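# Band a hair tie around a cable-wound charger

## Task

Slip the hair tie around the charger together with its wound cable so it sits straight across the body and well away from either end. Every turn of cable that was wound on the charger at the start must still be wound there at the end, with no loose loops hanging, and the tie must press all turns against the charger's two large flat faces. At the end the charger has to rest on the desk, lying flat on one of those large faces.

## Robot and tools

Robot: two Doosan arms, left_arm and right_arm, each carrying a Robotiq 140 mm two-finger gripper. The left gripper's fingers can fold at a hinge. Only a grip within the fingertip quarter of the pads squeezes as commanded. Deeper grips can pull the part toward the palm, hold it loosely, or release it. A fingertip pushed onto a surface folds easily unless the fingers are fully closed. The right gripper's fingers stay rigid. Bases (scene frame): left_arm at (-0.093, +0.518, 0), right_arm at (+0.054, -0.523, 0). A camera stand sits behind the arms.

Frame: the scene frame has its origin at table-top height, midway between the arms. +z points up, +x points out over the table, and left_arm is on the +y side. Camera image sides do not match arm names. Positions are in metres. In the gripper's own frame the fingers point along +z and close along y. end_effector_position is the point between the closed pads; fingertips reach about 33 mm past it.

Row layout: every moving call uses rows of 18 numbers, one row covering both arms. Order: left dx, dy, dz, rx, ry, rz, left gripper position, force_limit, speed, then the same nine for the right arm. dx..rz are offsets, not poses, along scene axes, measured from that arm's Hand target at the start of the action or move. rx, ry, rz form one rotation vector turning about the Hand target position. Scale: 1.0 = 0.6 m or 180 degrees, range -1..1. Repeating an offset moves the arm again. Six zeros re-commands the current Hand target. Gripper numbers are absolute commands, not offsets. position: +1 = fully open (140 mm), about -0.8 = pads touching, -1 = close until blocked. force_limit -1..+1: roughly 14 N to 58 N at slow closing. speed -1..+1: about 30 to 250 mm/s. To leave a gripper as it is, resend its last three numbers, because 0 is a real command.

Tools:
- execute_actions(actions, cameras): actions is a list of actions. Each action is a table of up to 15 rows, each row one 1/30 s step, and a short table holds its last row. Every row counts from the action's start pose. An empty list returns the state plus all camera images.
- move(target, speed, blend, stop_force, zero, blocking, cameras): straight-line paths toward target. target is one 18-number row or a list of up to 15 rows, all offsets from the same starting Hand targets. speed in m/s, 0.002 to 2, default 0.25. blend in m rounds corners. stop_force in N, 10 to 80, ends an arm's path when push against its motion exceeds it. Use it only slowly, not while the gripper turns, and leave it out when backing off a contact. zero resets the force baseline. blocking=false returns early but cannot be combined with stop_force. Paths do not avoid obstacles. Avoid passing near an arm's own base.
- wait(seconds 0..10), stop(), zoom_image(camera, region [x0,y0,x1,y1] up to 504x504 px), clear_fault(arm), read_manual(section), finished_scene(scene).
Cameras: cam_high, cam_low, cam_left_wrist, cam_right_wrist, each 672x504.

Result lines: end_effector_position, quaternion and velocities in the scene frame. Hand target is the last commanded pose after clipping, and the next offsets count from it. The gripper may settle short of it. Any further command, even zeros, asks for the pose again, and you can send the remaining gap as an offset. Each step, commands are clipped to 70 mm and 16 degrees from the measured pose. object_status: 0 moving, 1 blocked while opening, 2 blocked while closing (a grip), 3 reached target or pads met. position_measured is in counts: 3 fully open, 139 = 60 mm, 230 = pads met. Joint torques, external torques and Flange force (in gripper axes) help spot contact. They include held weight and noise. A move result adds a move: line (done, off_target, held, fault, moving) and any limits used (paced, held). MOTOR HOT warns of overheating, which brakes the arm for 30 to 60 s.

Avoid: faults stop an arm until clear_fault. A torque fault comes from contact torque at the load limits (wrist joints 40 N m). A force fault comes from 144 N of outside force. Each arm is stiff, so aiming even slightly past a firm contact can fault it. Fast touches hit hard. Never let the grippers press or close on each other, since a press between the arms can end the scene. Do not drop items, release moving parts, or let anything fall off the table. Avoid slams and hard pushes, and strong twisting or leverage on a gripper. Finish with finished_scene only when the result holds with the robot let go.

Each tool is called after "Call:" by a JSON object that holds its "api" and its "payload", one argument or row to a line.

## Session

Call:
{"api": "execute_actions", "payload": {
  "actions": []
}}

Call:
{"api": "zoom_image", "payload": {
  "camera": "cam_high",
  "region": [250, 150, 550, 350]
}}

Call:
{"api": "zoom_image", "payload": {
  "camera": "cam_low",
  "region": [200, 210, 450, 310]
}}

Scene clock: 0.00 s.
left_arm: end_effector_position=(+0.4599, -0.0621, +0.1953) position_measured=3 object_status=3 end_effector_quat_wxyz=(+0.049, +0.918, -0.338, +0.201) | right_arm: end_effector_position=(+0.8943, -0.6769, +0.2500) position_measured=3 object_status=3 end_effector_quat_wxyz=(-0.025, +0.948, -0.302, +0.097)
Joint positions: left_arm=[-0.946 0.277 1.757 0.189 0.719 1.254] | right_arm=[-0.262 0.41 1.423 0.041 1.11 1.937]
Joint velocities: within noise
Joint torques (N m): no reading
External joint torques (N m): no reading
Flange force (N): no reading
Hand target: left_arm +0.4599, -0.0621, +0.1953; +0.049, +0.918, -0.338, +0.201 | right_arm +0.8943, -0.6769, +0.2500; -0.025, +0.948, -0.302, +0.097
Tool commands: left_gripper/position=+1.0 left_gripper/force_limit=+1.0 left_gripper/speed=+1.0 right_gripper/position=+1.0 right_gripper/force_limit=+1.0 right_gripper/speed=+1.0

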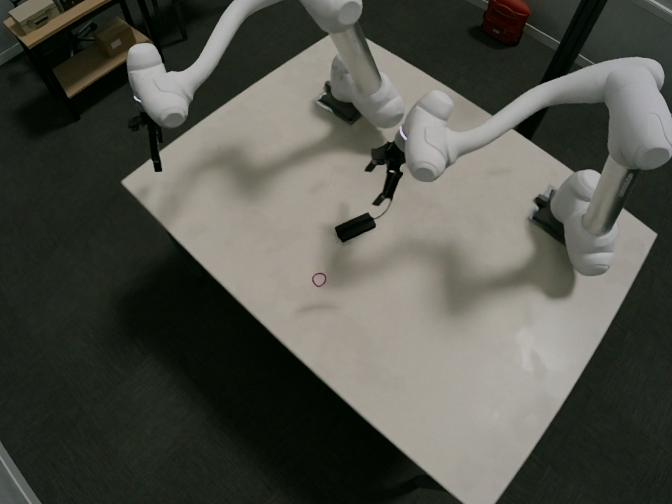

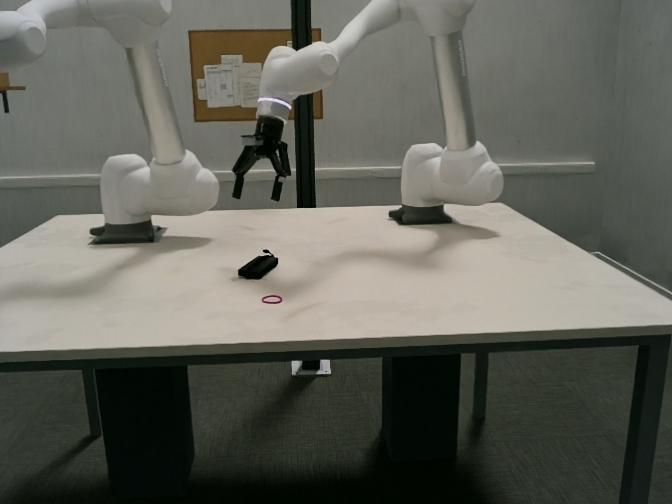

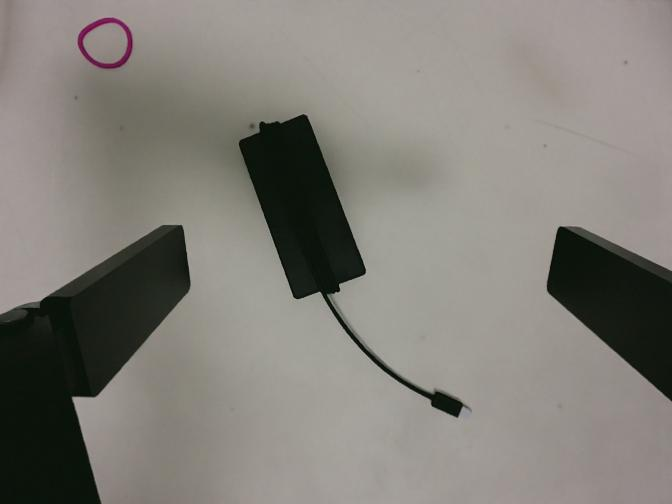

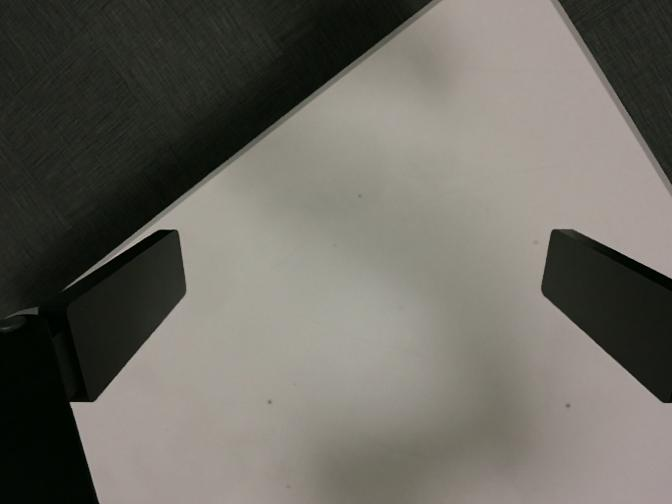

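Scaled by 1.680 from the camera's 672x504 image, which has a finer 960x720 frame.

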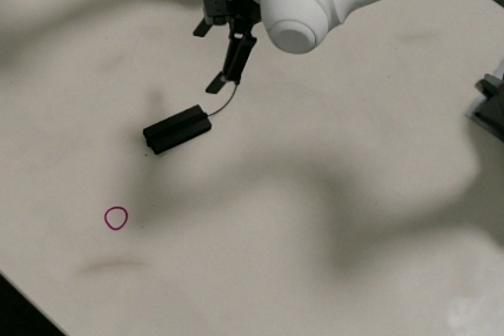

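Scaled by 2.016 from the camera's 672x504 image, which has a finer 960x720 frame.

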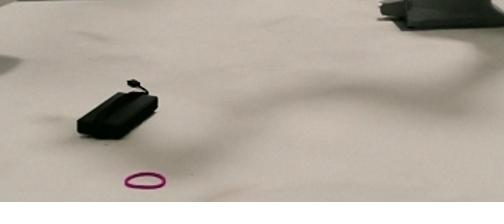

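Call:
{"api": "move", "payload": {
  "target": [
    [-0.0166, 0.52, 0.4245, 0.0321, 0.1317, 0.2214, -0.56, -1, 0, -0.157, 0.9167, -0.1667, -0.0677, 0.0399, 0.6935, -0.5, -0.5, 0]
  ],
  "speed": 0.45,
  "cameras": ["all"]
}}

Call:
{"api": "zoom_image", "payload": {
  "camera": "cam_low",
  "region": [220, 240, 300, 310]
}}

Scene clock: 36.23 s.
left_arm: end_effector_position=(+0.4499, +0.2499, +0.4502) position_measured=200 object_status=3 end_effector_quat_wxyz=(+0.000, +1.000, +0.000, +0.000) | right_arm: end_effector_position=(+0.8002, -0.1269, +0.1500) position_measured=192 object_status=3 end_effector_quat_wxyz=(-0.001, +0.707, +0.707, +0.000)
Joint positions: left_arm=[-0.558 0.073 1.476 -0.001 1.592 1.055] | right_arm=[0.421 0.546 1.391 0.001 1.206 0.447]
Joint torques (N m): left_arm=[4.52 -51.87 -43.99 4.42 0.08 0.32] | right_arm=[-3.59 -90.98 -40.14 4.42 0.36 0.44]
External joint torques (N m): left_arm=[-4.61 1.93 1.52 -0.06 -0.13 -0.32] | right_arm=[3.53 -2.5 0.66 -0.33 -0.39 -0.44]
Flange force (N): left_arm=[-3.6 7.3 3.0] | right_arm=[0.6 -6.7 -0.2]
Hand target: left_arm +0.4499, +0.2499, +0.4500; +0.000, +1.000, +0.000, +0.000 | right_arm +0.8001, -0.1268, +0.1500; -0.001, +0.707, +0.707, +0.000
Off the commanded pose: left_arm 0.000 m, 0 deg | right_arm 0.000 m, 0 deg.
move: done

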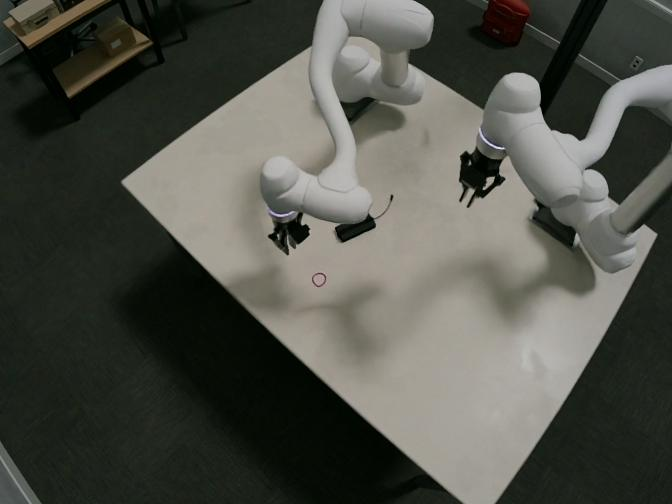

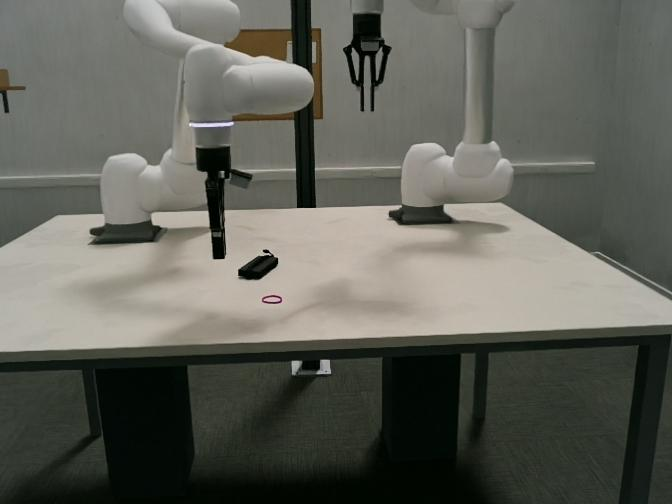

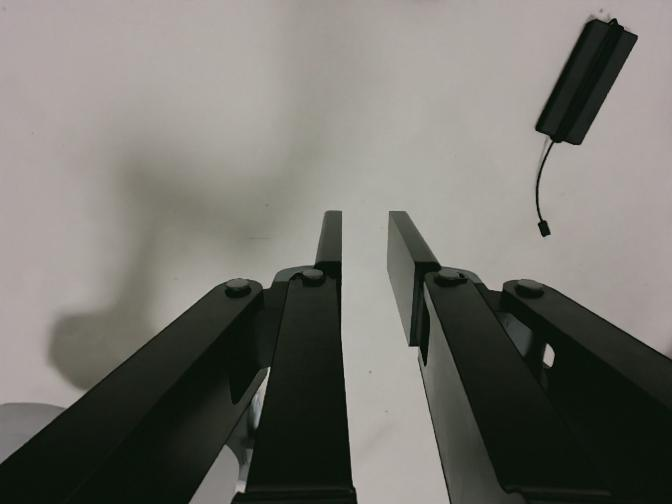

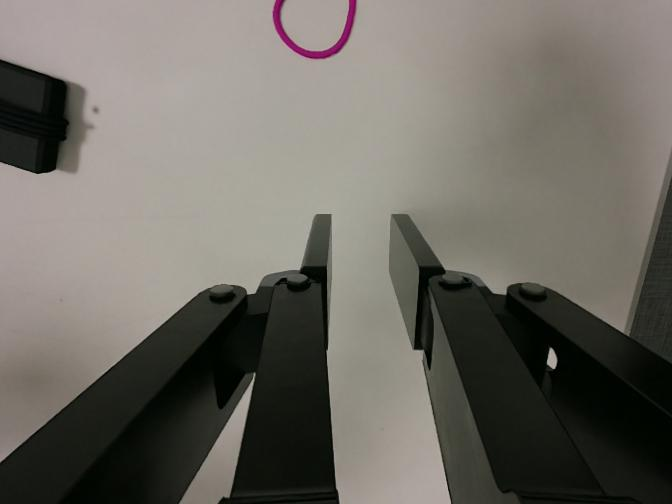

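Scaled by 6.300 from the camera's 672x504 image, which has a finer 960x720 frame.

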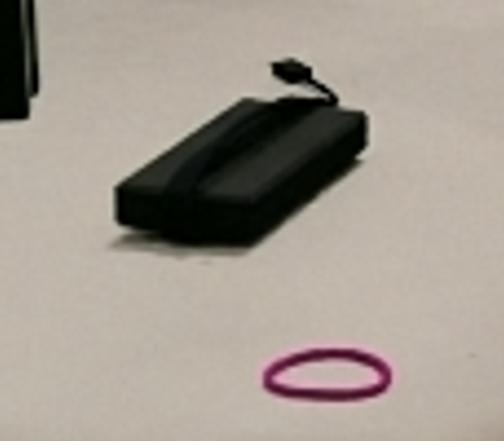

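Call:
{"api": "move", "payload": {
  "target": [
    [0, 0, 0, 0, 0, 0, -0.56, -1, 0, -0.0037, 0.1915, -0.0917, 0, 0, 0, -0.5, -0.5, 0]
  ],
  "speed": 0.25,
  "cameras": ["cam_right_wrist"]
}}

Call:
{"api": "zoom_image", "payload": {
  "camera": "cam_right_wrist",
  "region": [220, 130, 470, 290]
}}

Scene clock: 43.63 s.
left_arm: end_effector_position=(+0.4499, +0.2499, +0.4500) position_measured=200 object_status=3 end_effector_quat_wxyz=(+0.000, +1.000, +0.000, +0.000) | right_arm: end_effector_position=(+0.7979, -0.0120, +0.0951) position_measured=192 object_status=3 end_effector_quat_wxyz=(-0.001, +0.707, +0.707, +0.000)
Joint positions: left_arm=[-0.558 0.073 1.476 -0.001 1.592 1.055] | right_arm=[0.537 0.668 1.291 0.001 1.183 0.563]
Joint torques (N m): left_arm=[4.96 -52.4 -43.49 4.5 0.15 0.35] | right_arm=[-3.35 -100.97 -39.69 4.27 0.56 0.45]
External joint torques (N m): left_arm=[-5.02 2.38 1.04 -0.13 -0.2 -0.35] | right_arm=[3.57 -2.81 0.52 -0.21 -0.59 -0.45]
Flange force (N): left_arm=[-2.6 8.6 2.2] | right_arm=[-0.7 -7.2 -0.5]
Hand target: left_arm +0.4499, +0.2499, +0.4500; +0.000, +1.000, +0.000, +0.000 | right_arm +0.7979, -0.0119, +0.0950; -0.001, +0.707, +0.707, +0.000
Off the commanded pose: left_arm 0.000 m, 0 deg | right_arm 0.000 m, 0 deg.
move: done
Images, in order (width x height): cam_right_wrist 672x504.

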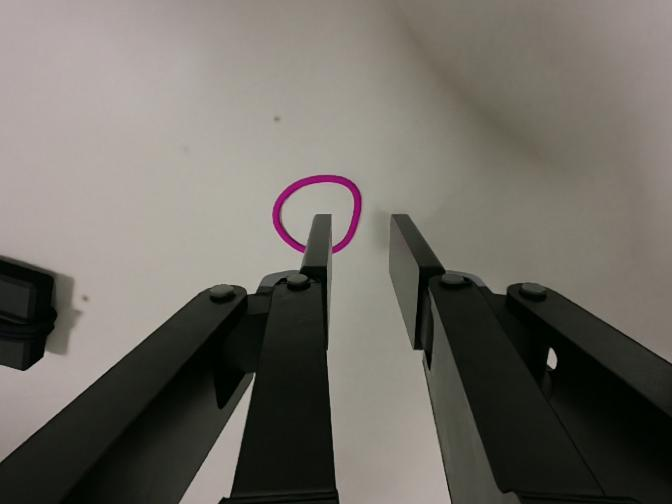

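Scaled by 2.016 from the camera's 672x504 image, which has a finer 960x720 frame.

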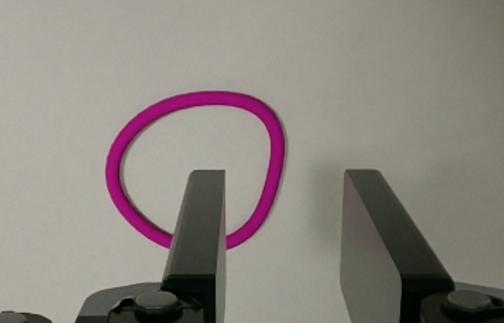

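Call:
{"api": "move", "payload": {
  "target": [
    [0, 0, 0, 0, 0, 0, -0.56, -1, 0, -0.0048, 0, -0.08, 0, 0, 0, -0.5, -0.5, 0],
    [0, 0, 0, 0, 0, 0, -0.56, -1, 0, -0.0048, 0, -0.12, 0, 0, 0, -0.5, -0.5, 0]
  ],
  "speed": [0.07, 0.012],
  "stop_force": 10,
  "cameras": ["cam_right_wrist"]
}}

Call:
{"api": "zoom_image", "payload": {
  "camera": "cam_right_wrist",
  "region": [220, 130, 470, 290]
}}

Scene clock: 61.67 s.
left_arm: end_effector_position=(+0.4499, +0.2499, +0.4500) position_measured=200 object_status=3 end_effector_quat_wxyz=(+0.000, +1.000, +0.000, +0.000) | right_arm: end_effector_position=(+0.7951, -0.0119, +0.0346) position_measured=192 object_status=3 end_effector_quat_wxyz=(-0.001, +0.707, +0.707, +0.000)
Joint positions: left_arm=[-0.558 0.073 1.476 -0.001 1.592 1.055] | right_arm=[0.539 0.707 1.341 0.001 1.094 0.565]
Joint torques (N m): left_arm=[4.48 -52.68 -43.66 4.39 0.03 0.32] | right_arm=[-1.85 -85.45 -31.03 4.84 -1.3 0.38]
External joint torques (N m): left_arm=[-4.29 2.26 1.07 0.02 -0.07 -0.32] | right_arm=[1.68 -20.45 -6.75 -0.94 1.27 -0.38]
Flange force (N): left_arm=[-2.1 7.4 2.0] | right_arm=[-4.8 -9.5 -21.6]
Hand target: left_arm +0.4499, +0.2499, +0.4500; +0.000, +1.000, +0.000, +0.000 | right_arm +0.7951, -0.0119, +0.0346; -0.001, +0.707, +0.707, +0.000 (not the last commanded pose)
Off the commanded pose: left_arm 0.000 m, 0 deg | right_arm 0.012 m, 0 deg.
move: contact (right_arm); path passed 1 of 2 targets
Images, in order (width x height): cam_right_wrist 672x504.

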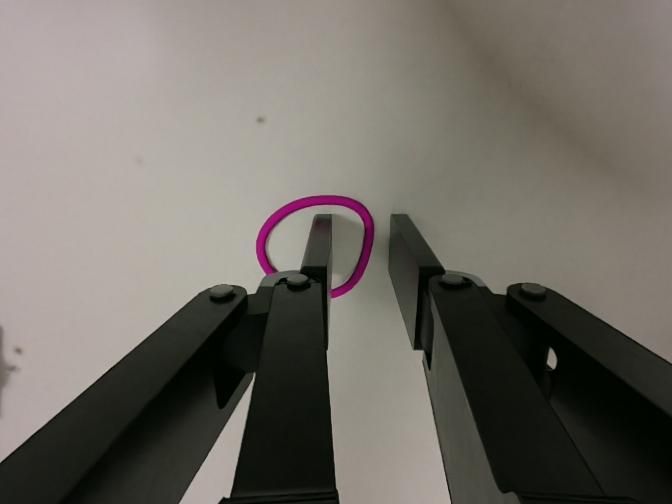

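Scaled by 2.016 from the camera's 672x504 image, which has a finer 960x720 frame.

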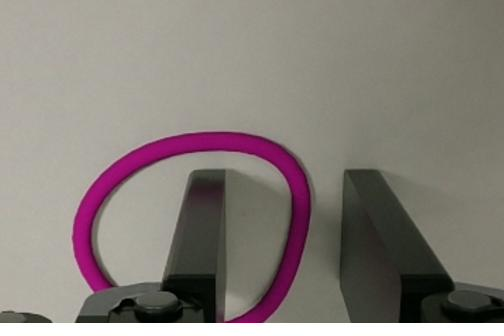

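Call:
{"api": "move", "payload": {
  "target": [
    [0, 0, 0, 0, 0, 0, -0.56, -1, 0, 0, 0, 0.0013, 0, 0, 0, -0.5, -0.5, 0],
    [0, 0, 0, 0, 0, 0, -0.56, -1, 0, 0, 0, 0.0013, 0, 0, 0, -1, -1, -1],
    [0, 0, 0, 0, 0, 0, -0.56, -1, 0, 0, 0, 0.12, 0, 0, 0, -1, -1, -1]
  ],
  "speed": [0.02, 0.02, 0.06],
  "cameras": ["cam_right_wrist", "cam_low"]
}}

Call:
{"api": "zoom_image", "payload": {
  "camera": "cam_right_wrist",
  "region": [220, 130, 470, 290]
}}

Call:
{"api": "zoom_image", "payload": {
  "camera": "cam_low",
  "region": [240, 220, 320, 310]
}}

Scene clock: 69.30 s.
left_arm: end_effector_position=(+0.4499, +0.2499, +0.4500) position_measured=200 object_status=3 end_effector_quat_wxyz=(+0.000, +1.000, +0.000, +0.000) | right_arm: end_effector_position=(+0.7951, -0.0119, +0.1067) position_measured=225 object_status=2 end_effector_quat_wxyz=(-0.001, +0.707, +0.707, +0.000)
Joint positions: left_arm=[-0.558 0.073 1.476 -0.001 1.592 1.055] | right_arm=[0.539 0.657 1.287 0.001 1.197 0.565]
Joint torques (N m): left_arm=[4.52 -52.56 -43.89 4.45 0.06 0.35] | right_arm=[-3.04 -100.08 -39.92 4.41 0.34 0.48]
External joint torques (N m): left_arm=[-4.5 2.35 1.33 -0.06 -0.11 -0.35] | right_arm=[2.79 -3.31 0.44 -0.33 -0.38 -0.48]
Flange force (N): left_arm=[-2.6 7.6 2.6] | right_arm=[-1.7 -7.0 -1.1]
Hand target: left_arm +0.4499, +0.2499, +0.4500; +0.000, +1.000, +0.000, +0.000 | right_arm +0.7951, -0.0119, +0.1066; -0.001, +0.707, +0.707, +0.000
Off the commanded pose: left_arm 0.000 m, 0 deg | right_arm 0.000 m, 0 deg.
move: done
Images, in order (width x height): cam_low 672x504, cam_right_wrist 672x504.

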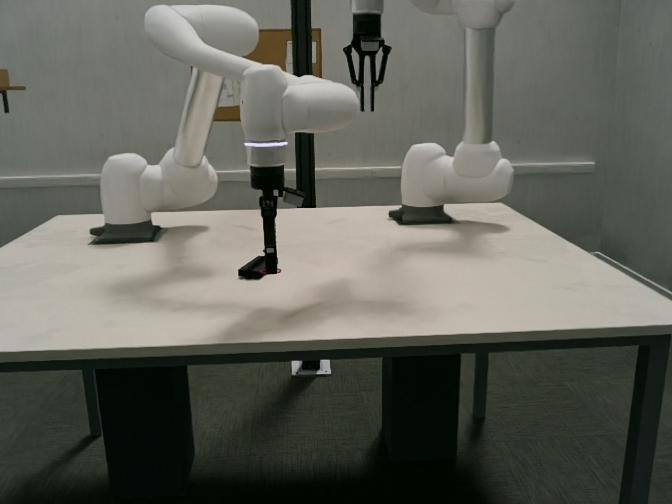

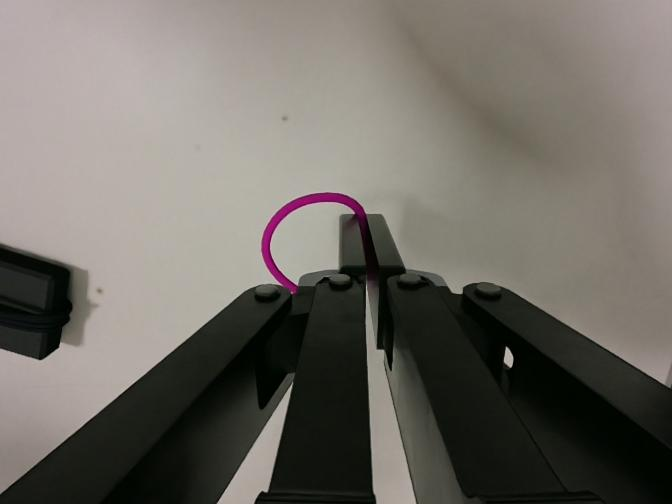

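Scaled by 2.016 from the camera's 672x504 image, which has a finer 960x720 frame.

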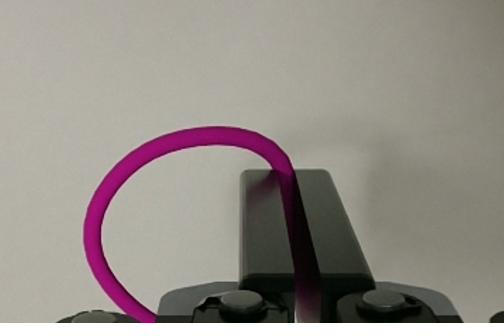

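Scaled by 5.600 from the camera's 672x504 image, which has a finer 960x720 frame.

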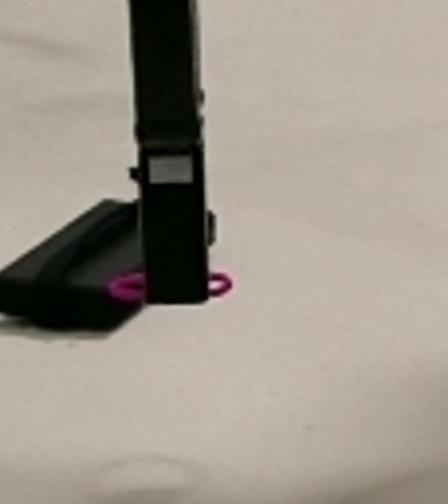

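Call:
{"api": "move", "payload": {
  "target": [
    [0, 0, 0, 0, 0, 0, -0.56, -1, 0, -0.391, 0.0692, 0.3223, 0.5, 0, 0, -1, -1, -1],
    [0.1585, -0.3143, -0.05, 0, 0, 0, -0.56, -1, 0, -0.391, 0.0692, 0.3223, 0.5, 0, 0, -1, -1, -1]
  ],
  "speed": [0.35, 0.25],
  "cameras": ["all"]
}}

Call:
{"api": "zoom_image", "payload": {
  "camera": "cam_right_wrist",
  "region": [240, 100, 440, 260]
}}

Call:
{"api": "zoom_image", "payload": {
  "camera": "cam_low",
  "region": [260, 100, 340, 180]
}}

Call:
{"api": "zoom_image", "payload": {
  "camera": "cam_left_wrist",
  "region": [240, 100, 520, 340]
}}

Scene clock: 85.00 s.
left_arm: end_effector_position=(+0.5450, +0.0612, +0.4201) position_measured=200 object_status=3 end_effector_quat_wxyz=(+0.000, +1.000, +0.000, +0.000) | right_arm: end_effector_position=(+0.5605, +0.0296, +0.3000) position_measured=225 object_status=2 end_effector_quat_wxyz=(+0.500, -0.500, -0.500, -0.500)
Joint positions: left_arm=[-0.707 0.371 1.159 -0.001 1.611 0.906] | right_arm=[0.321 0.335 2.137 1.847 1.359 -0.931]
Joint torques (N m): left_arm=[5.61 -82.14 -43.67 4.36 0.09 0.32] | right_arm=[-3 -62.98 -30.73 1.24 2.58 0.44]
External joint torques (N m): left_arm=[-5.74 1.27 1.14 0.02 -0.12 -0.32] | right_arm=[3.05 -1.77 0.27 -0.35 -0.34 -0.44]
Flange force (N): left_arm=[-5.3 5.7 2.3] | right_arm=[2.0 -4.4 4.1]
Hand target: left_arm +0.5450, +0.0613, +0.4200; +0.000, +1.000, +0.000, +0.000 | right_arm +0.5605, +0.0296, +0.3000; +0.500, -0.500, -0.500, -0.500
Off the commanded pose: left_arm 0.000 m, 0 deg | right_arm 0.000 m, 0 deg.
move: done

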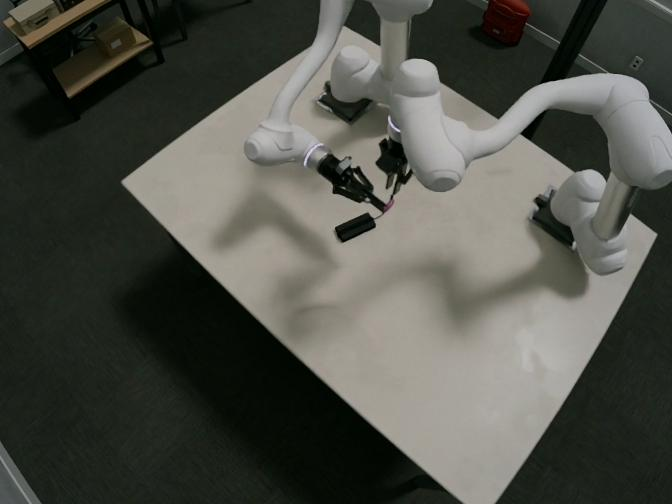

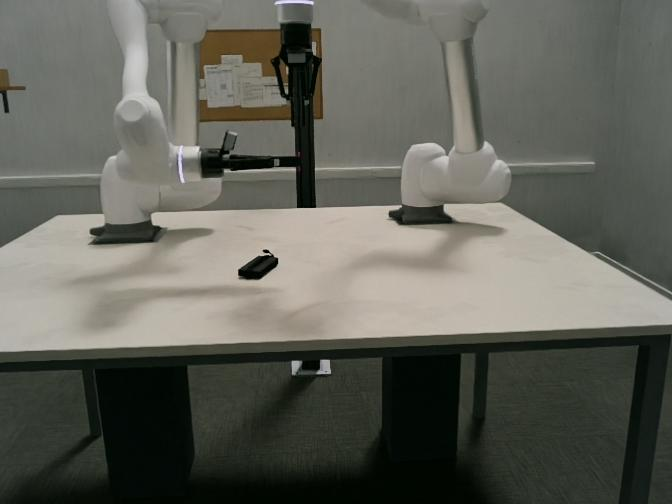

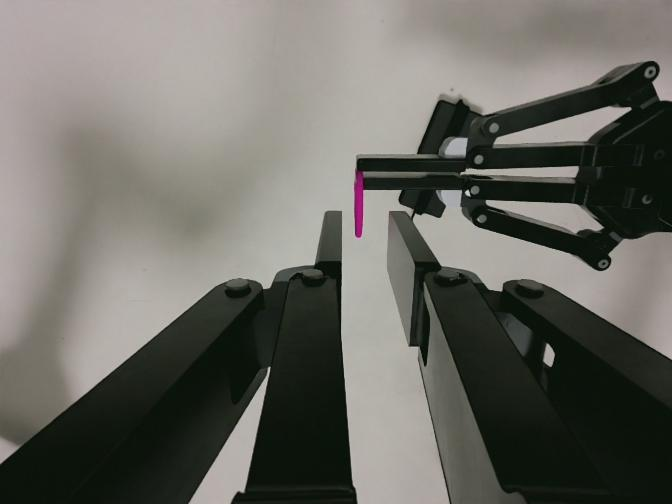

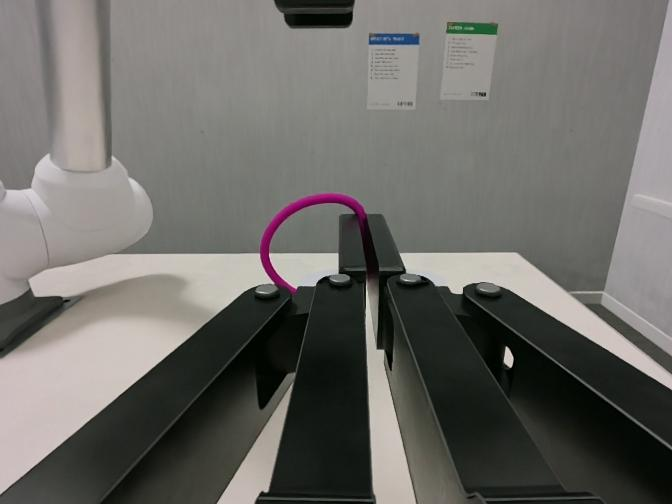

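Scaled by 2.520 from the camera's 672x504 image, which has a finer 960x720 frame.

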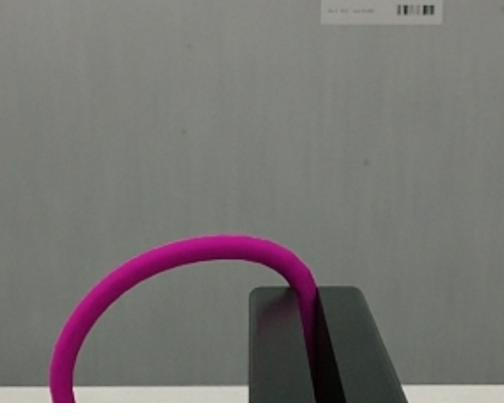

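Scaled by 6.300 from the camera's 672x504 image, which has a finer 960x720 frame.

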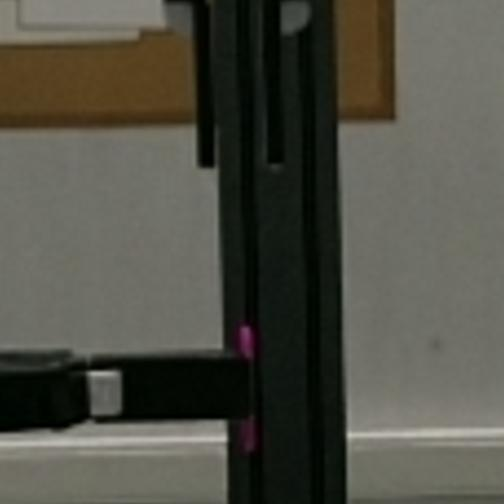

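Scaled by 1.800 from the camera's 672x504 image, which has a finer 960x720 frame.

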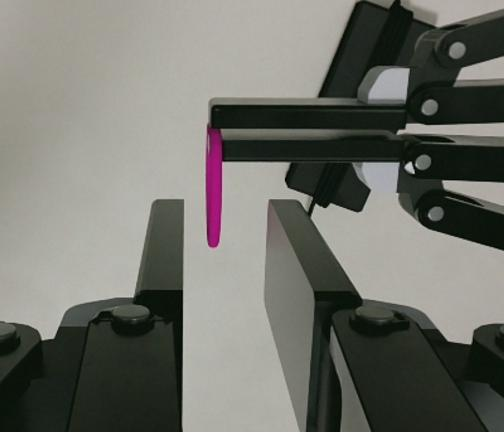

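Call:
{"api": "move", "payload": {
  "target": [
    [-0.0033, 0.0012, -0.1133, 0, 0, 0, -0.56, -1, 0, 0, 0, 0, 0, 0, 0, -1, -1, -1],
    [-0.0033, 0.0012, -0.1133, 0, 0, 0, -1, -1, -1, 0, 0, 0, 0, 0, 0, -1, -1, -1]
  ],
  "speed": 0.06,
  "cameras": ["cam_right_wrist", "cam_low"]
}}

Call:
{"api": "zoom_image", "payload": {
  "camera": "cam_right_wrist",
  "region": [240, 120, 440, 280]
}}

Call:
{"api": "zoom_image", "payload": {
  "camera": "cam_low",
  "region": [260, 120, 340, 180]
}}

Scene clock: 94.97 s.
left_arm: end_effector_position=(+0.5431, +0.0620, +0.3521) position_measured=225 object_status=0 end_effector_quat_wxyz=(+0.000, +1.000, +0.000, +0.000) | right_arm: end_effector_position=(+0.5605, +0.0296, +0.3000) position_measured=225 object_status=2 end_effector_quat_wxyz=(+0.500, -0.500, -0.500, -0.500)
Joint positions: left_arm=[-0.708 0.371 1.282 -0.001 1.489 0.905] | right_arm=[0.321 0.335 2.137 1.847 1.359 -0.931]
Joint torques (N m): left_arm=[4.52 -82.27 -43.69 4.52 0.04 0.39] | right_arm=[-3.01 -63.11 -30.78 1.26 2.63 0.45]
External joint torques (N m): left_arm=[-4.64 2.38 1.51 -0.17 -0.09 -0.39] | right_arm=[2.95 -1.6 0.3 -0.36 -0.39 -0.45]
Flange force (N): left_arm=[-3.7 5.3 2.9] | right_arm=[1.7 -4.3 4.0]
Hand target: left_arm +0.5431, +0.0620, +0.3521; +0.000, +1.000, +0.000, +0.000 | right_arm +0.5605, +0.0296, +0.3000; +0.500, -0.500, -0.500, -0.500
Off the commanded pose: left_arm 0.000 m, 0 deg | right_arm 0.000 m, 0 deg.
move: done
Images, in order (width x height): cam_low 672x504, cam_right_wrist 672x504.

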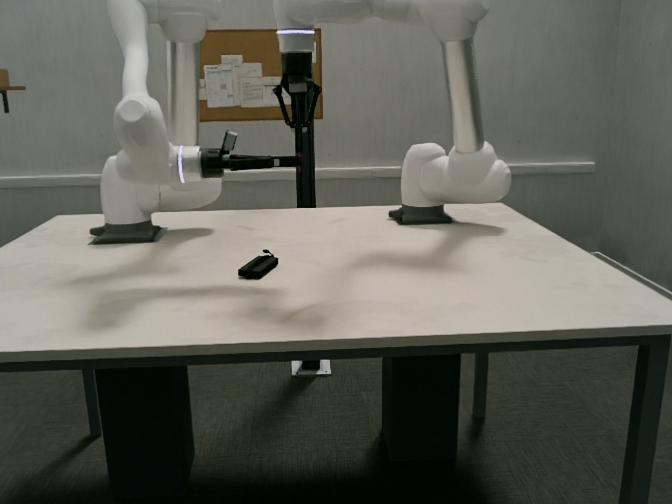

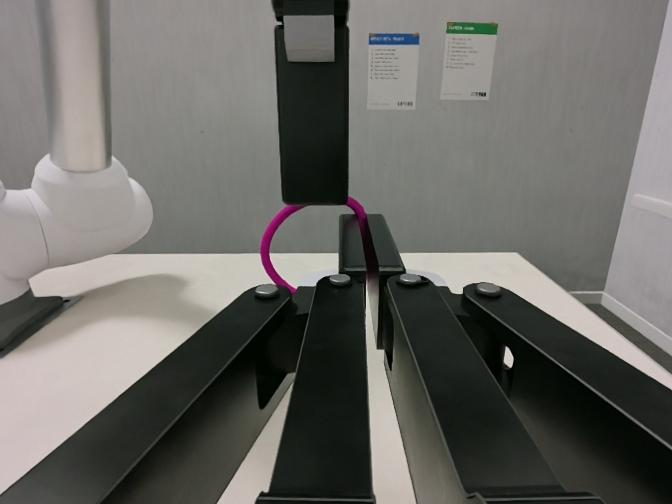

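Scaled by 2.520 from the camera's 672x504 image, which has a finer 960x720 frame.

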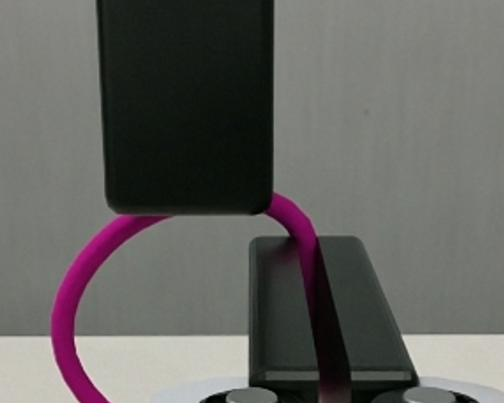

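Scaled by 6.300 from the camera's 672x504 image, which has a finer 960x720 frame.

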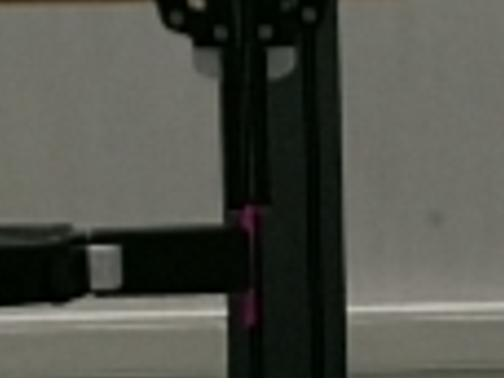

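Call:
{"api": "execute_actions", "payload": {
  "actions": [
    [[0,0,0,0,0,0,-1,-1,-1,0,0,0,0,0,0,-0.633,-1,-1]]
  ],
  "cameras": ["cam_right_wrist"]
}}

Scene clock: 115.67 s.
left_arm: end_effector_position=(+0.5431, +0.0620, +0.3521) position_measured=225 object_status=2 end_effector_quat_wxyz=(+0.000, +1.000, +0.000, +0.000) | right_arm: end_effector_position=(+0.5605, +0.0296, +0.3000) position_measured=209 object_status=3 end_effector_quat_wxyz=(+0.500, -0.500, -0.500, -0.500)
Joint positions: left_arm=[-0.708 0.371 1.282 -0.001 1.489 0.905] | right_arm=[0.321 0.335 2.137 1.847 1.359 -0.931]
Joint torques (N m): left_arm=[3.92 -82.14 -43.77 4.37 0.1 0.36] | right_arm=[-3.53 -63.38 -30.64 1.25 2.65 0.44]
External joint torques (N m): left_arm=[-4.01 1.26 1.18 0.01 -0.14 -0.36] | right_arm=[3.61 -1.4 0.18 -0.36 -0.41 -0.44]
Flange force (N): left_arm=[-4.1 3.9 2.3] | right_arm=[1.5 -4.2 5.3]
Hand target: left_arm +0.5431, +0.0620, +0.3521; +0.000, +1.000, +0.000, +0.000 | right_arm +0.5605, +0.0296, +0.3000; +0.500, -0.500, -0.500, -0.500
Off the commanded pose: left_arm 0.000 m, 0 deg | right_arm 0.000 m, 0 deg.
Step readings (end_effector_position of left_arm | right_arm):
0: (+0.5431, +0.0620, +0.3521) | (+0.5605, +0.0296, +0.3000)
1: (+0.5431, +0.0620, +0.3521) | (+0.5605, +0.0296, +0.3000)
2: (+0.5431, +0.0620, +0.3521) | (+0.5605, +0.0296, +0.3000)
4: (+0.5431, +0.0620, +0.3521) | (+0.5605, +0.0296, +0.3000)
8: (+0.5431, +0.0620, +0.3521) | (+0.5605, +0.0296, +0.3000)
15: (+0.5431, +0.0620, +0.3521) | (+0.5605, +0.0296, +0.3000)
Images, in order (width x height): cam_right_wrist 672x504.

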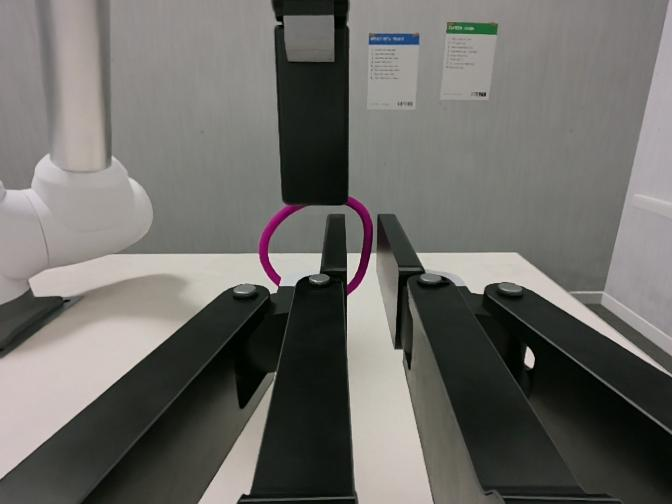

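Call:
{"api": "move", "payload": {
  "target": [0,0,0,0,0,0,-1,-1,-1,0,-0.0667,0,0,0,0,-0.633,-1,-1],
  "speed": 0.1
}}

Call:
{"api": "execute_actions", "payload": {
  "actions": [
    [[0,0,0,0,0,0,-1,-1,-1,0,0,0,0,0,0,-1,-0.5,0]]
  ],
  "cameras": ["cam_right_wrist"]
}}

Call:
{"api": "zoom_image", "payload": {
  "camera": "cam_right_wrist",
  "region": [220, 150, 440, 320]
}}

Scene clock: 119.20 s.
left_arm: end_effector_position=(+0.5431, +0.0620, +0.3521) position_measured=225 object_status=2 end_effector_quat_wxyz=(+0.000, +1.000, +0.000, +0.000) | right_arm: end_effector_position=(+0.5605, -0.0104, +0.3000) position_measured=209 object_status=3 end_effector_quat_wxyz=(+0.500, -0.500, -0.500, -0.500)
Joint positions: left_arm=[-0.708 0.371 1.282 -0.001 1.489 0.905] | right_arm=[0.251 0.318 2.164 1.791 1.403 -0.93]
Joint torques (N m): left_arm=[4.2 -82.9 -43.97 4.32 0.1 0.35] | right_arm=[-2.96 -60.79 -30.26 1.44 2.76 0.41]
External joint torques (N m): left_arm=[-4.82 2.61 1.5 0.04 -0.15 -0.35] | right_arm=[2.95 -1.95 0.15 -0.37 -0.51 -0.41]
Flange force (N): left_arm=[-3.5 5.6 3.0] | right_arm=[2.4 -4.1 4.5]
Hand target: left_arm +0.5431, +0.0620, +0.3521; +0.000, +1.000, +0.000, +0.000 | right_arm +0.5605, -0.0104, +0.3000; +0.500, -0.500, -0.500, -0.500
Off the commanded pose: left_arm 0.000 m, 0 deg | right_arm 0.000 m, 0 deg.
move: done

Scene clock: 119.90 s.
left_arm: end_effector_position=(+0.5431, +0.0620, +0.3521) position_measured=225 object_status=2 end_effector_quat_wxyz=(+0.000, +1.000, +0.000, +0.000) | right_arm: end_effector_position=(+0.5605, -0.0104, +0.3000) position_measured=233 object_status=3 end_effector_quat_wxyz=(+0.500, -0.500, -0.500, -0.500)
Joint positions: left_arm=[-0.708 0.371 1.282 -0.001 1.489 0.905] | right_arm=[0.251 0.318 2.164 1.791 1.403 -0.93]
Joint torques (N m): left_arm=[4.9 -82.47 -43.4 4.41 0.09 0.38] | right_arm=[-3.55 -60.66 -30.19 1.43 2.57 0.45]
External joint torques (N m): left_arm=[-4.97 1.98 0.94 -0.03 -0.14 -0.38] | right_arm=[3.62 -2.04 0.15 -0.36 -0.32 -0.45]
Flange force (N): left_arm=[-3.4 6.0 2.0] | right_arm=[2.4 -4.6 5.4]
Hand target: left_arm +0.5431, +0.0620, +0.3521; +0.000, +1.000, +0.000, +0.000 | right_arm +0.5605, -0.0104, +0.3000; +0.500, -0.500, -0.500, -0.500
Off the commanded pose: left_arm 0.000 m, 0 deg | right_arm 0.000 m, 0 deg.
Step readings (end_effector_position of left_arm | right_arm):
0: (+0.5431, +0.0620, +0.3521) | (+0.5605, -0.0104, +0.3000)
1: (+0.5431, +0.0620, +0.3521) | (+0.5605, -0.0104, +0.3000)
2: (+0.5431, +0.0620, +0.3521) | (+0.5605, -0.0104, +0.3000)
4: (+0.5431, +0.0620, +0.3521) | (+0.5605, -0.0104, +0.3000)
8: (+0.5431, +0.0620, +0.3521) | (+0.5605, -0.0104, +0.3000)
15: (+0.5431, +0.0620, +0.3521) | (+0.5605, -0.0104, +0.3000)
Images, in order (width x height): cam_right_wrist 672x504.

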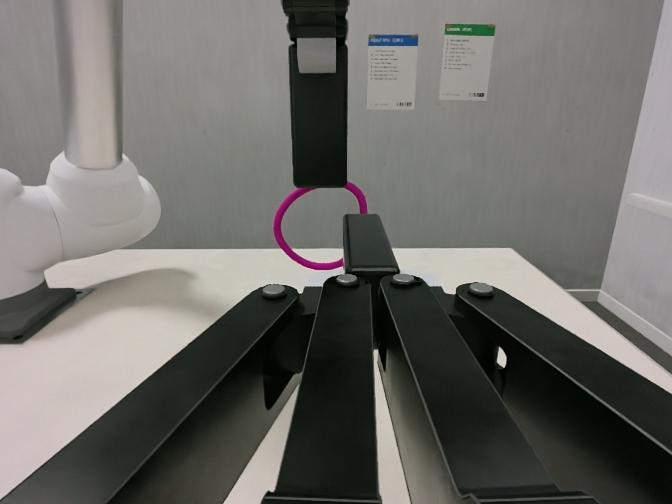

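Scaled by 2.291 from the camera's 672x504 image, which has a finer 960x720 frame.

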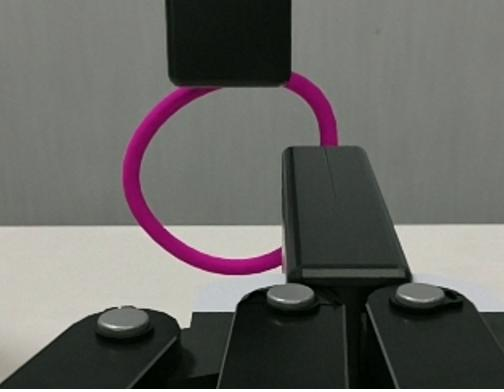

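Call:
{"api": "move", "payload": {
  "target": [0,0,0,0,0,0,-1,-1,-1,-0.033,0.01,-0.0042,0,0,0,-1,-0.5,0],
  "speed": 0.1,
  "cameras": ["cam_right_wrist", "cam_left_wrist"]
}}

Call:
{"api": "zoom_image", "payload": {
  "camera": "cam_right_wrist",
  "region": [220, 150, 440, 320]
}}

Scene clock: 131.77 s.
left_arm: end_effector_position=(+0.5431, +0.0620, +0.3521) position_measured=225 object_status=2 end_effector_quat_wxyz=(+0.000, +1.000, +0.000, +0.000) | right_arm: end_effector_position=(+0.5407, -0.0044, +0.2975) position_measured=233 object_status=3 end_effector_quat_wxyz=(+0.500, -0.500, -0.500, -0.500)
Joint positions: left_arm=[-0.708 0.371 1.282 -0.001 1.489 0.905] | right_arm=[0.272 0.302 2.196 1.812 1.394 -0.949]
Joint torques (N m): left_arm=[4.32 -82.21 -43.84 4.41 0.01 0.37] | right_arm=[-3.1 -58.9 -29.68 1.37 2.57 0.47]
External joint torques (N m): left_arm=[-4.25 1.63 1.38 -0.03 -0.05 -0.37] | right_arm=[3.21 -1.74 0.09 -0.4 -0.29 -0.47]
Flange force (N): left_arm=[-4.1 4.3 2.5] | right_arm=[2.0 -4.1 4.9]
Hand target: left_arm +0.5431, +0.0620, +0.3521; +0.000, +1.000, +0.000, +0.000 | right_arm +0.5407, -0.0044, +0.2975; +0.500, -0.500, -0.500, -0.500
Off the commanded pose: left_arm 0.000 m, 0 deg | right_arm 0.000 m, 0 deg.
move: done
Images, in order (width x height): cam_left_wrist 672x504, cam_right_wrist 672x504.

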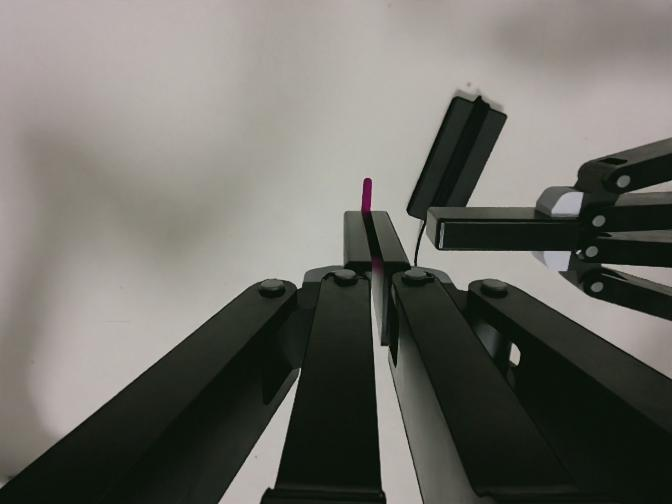

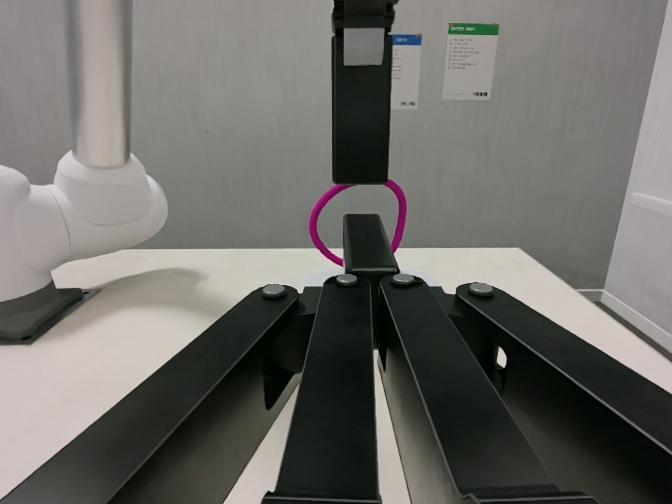

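Scaled by 2.291 from the camera's 672x504 image, which has a finer 960x720 frame.

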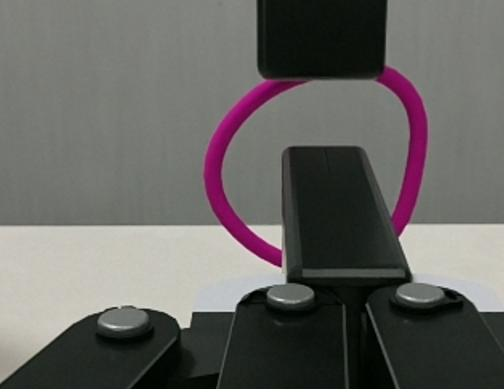

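Call:
{"api": "move", "payload": {
  "target": [0,0,0,0,0,0,-1,-1,-1,0,0.0775,0,0,0,0,-1,-0.5,0],
  "speed": 0.04,
  "stop_force": 12,
  "cameras": ["cam_right_wrist", "cam_left_wrist"]
}}

Call:
{"api": "zoom_image", "payload": {
  "camera": "cam_right_wrist",
  "region": [220, 150, 440, 320]
}}

Call:
{"api": "zoom_image", "payload": {
  "camera": "cam_left_wrist",
  "region": [280, 150, 500, 320]
}}

Scene clock: 138.83 s.
left_arm: end_effector_position=(+0.5431, +0.0620, +0.3521) position_measured=225 object_status=2 end_effector_quat_wxyz=(+0.000, +1.000, +0.000, +0.000) | right_arm: end_effector_position=(+0.5407, +0.0421, +0.2975) position_measured=233 object_status=3 end_effector_quat_wxyz=(+0.500, -0.500, -0.500, -0.500)
Joint positions: left_arm=[-0.708 0.371 1.282 -0.001 1.489 0.905] | right_arm=[0.355 0.324 2.162 1.878 1.343 -0.951]
Joint torques (N m): left_arm=[4.91 -82.34 -43.5 4.42 0.08 0.42] | right_arm=[-3.28 -61.58 -30.23 1.11 2.63 0.45]
External joint torques (N m): left_arm=[-4.77 2.08 1.04 -0.03 -0.13 -0.42] | right_arm=[3.21 -1.65 0.12 -0.32 -0.36 -0.45]
Flange force (N): left_arm=[-3.3 5.8 2.2] | right_arm=[1.9 -4.4 4.6]
Hand target: left_arm +0.5431, +0.0620, +0.3521; +0.000, +1.000, +0.000, +0.000 | right_arm +0.5407, +0.0421, +0.2975; +0.500, -0.500, -0.500, -0.500
Off the commanded pose: left_arm 0.000 m, 0 deg | right_arm 0.000 m, 0 deg.
move: done
Images, in order (width x height): cam_left_wrist 672x504, cam_right_wrist 672x504.

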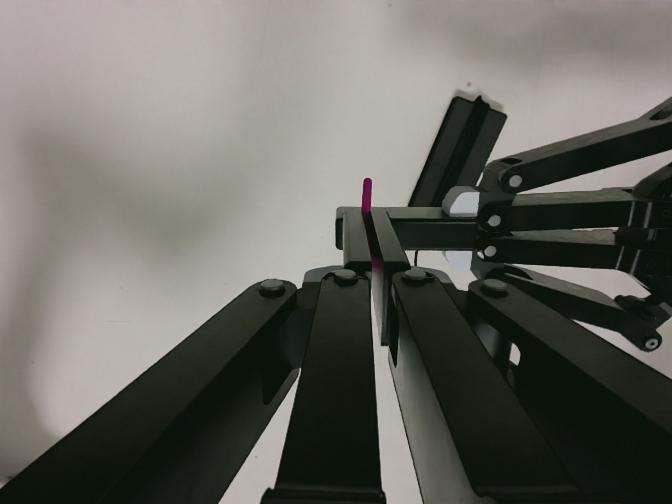

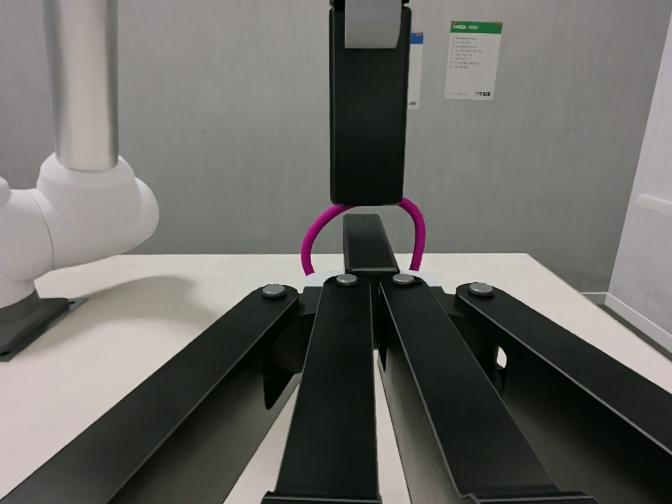

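Scaled by 2.291 from the camera's 672x504 image, which has a finer 960x720 frame.

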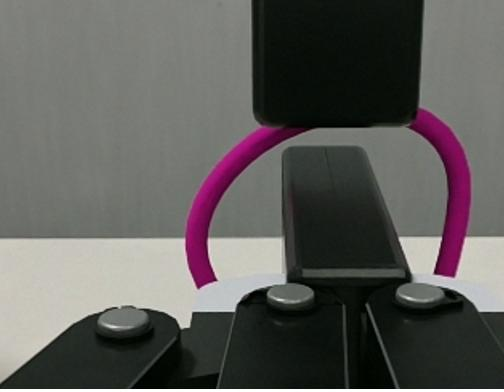

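Scaled by 2.291 from the camera's 672x504 image, which has a finer 960x720 frame.

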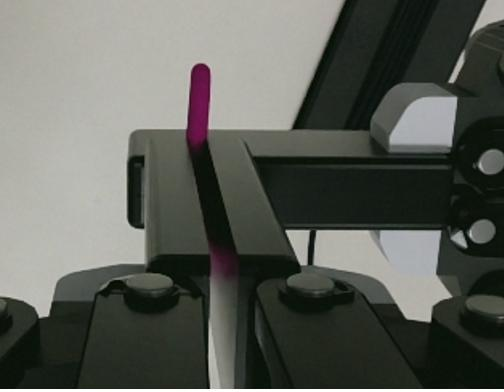

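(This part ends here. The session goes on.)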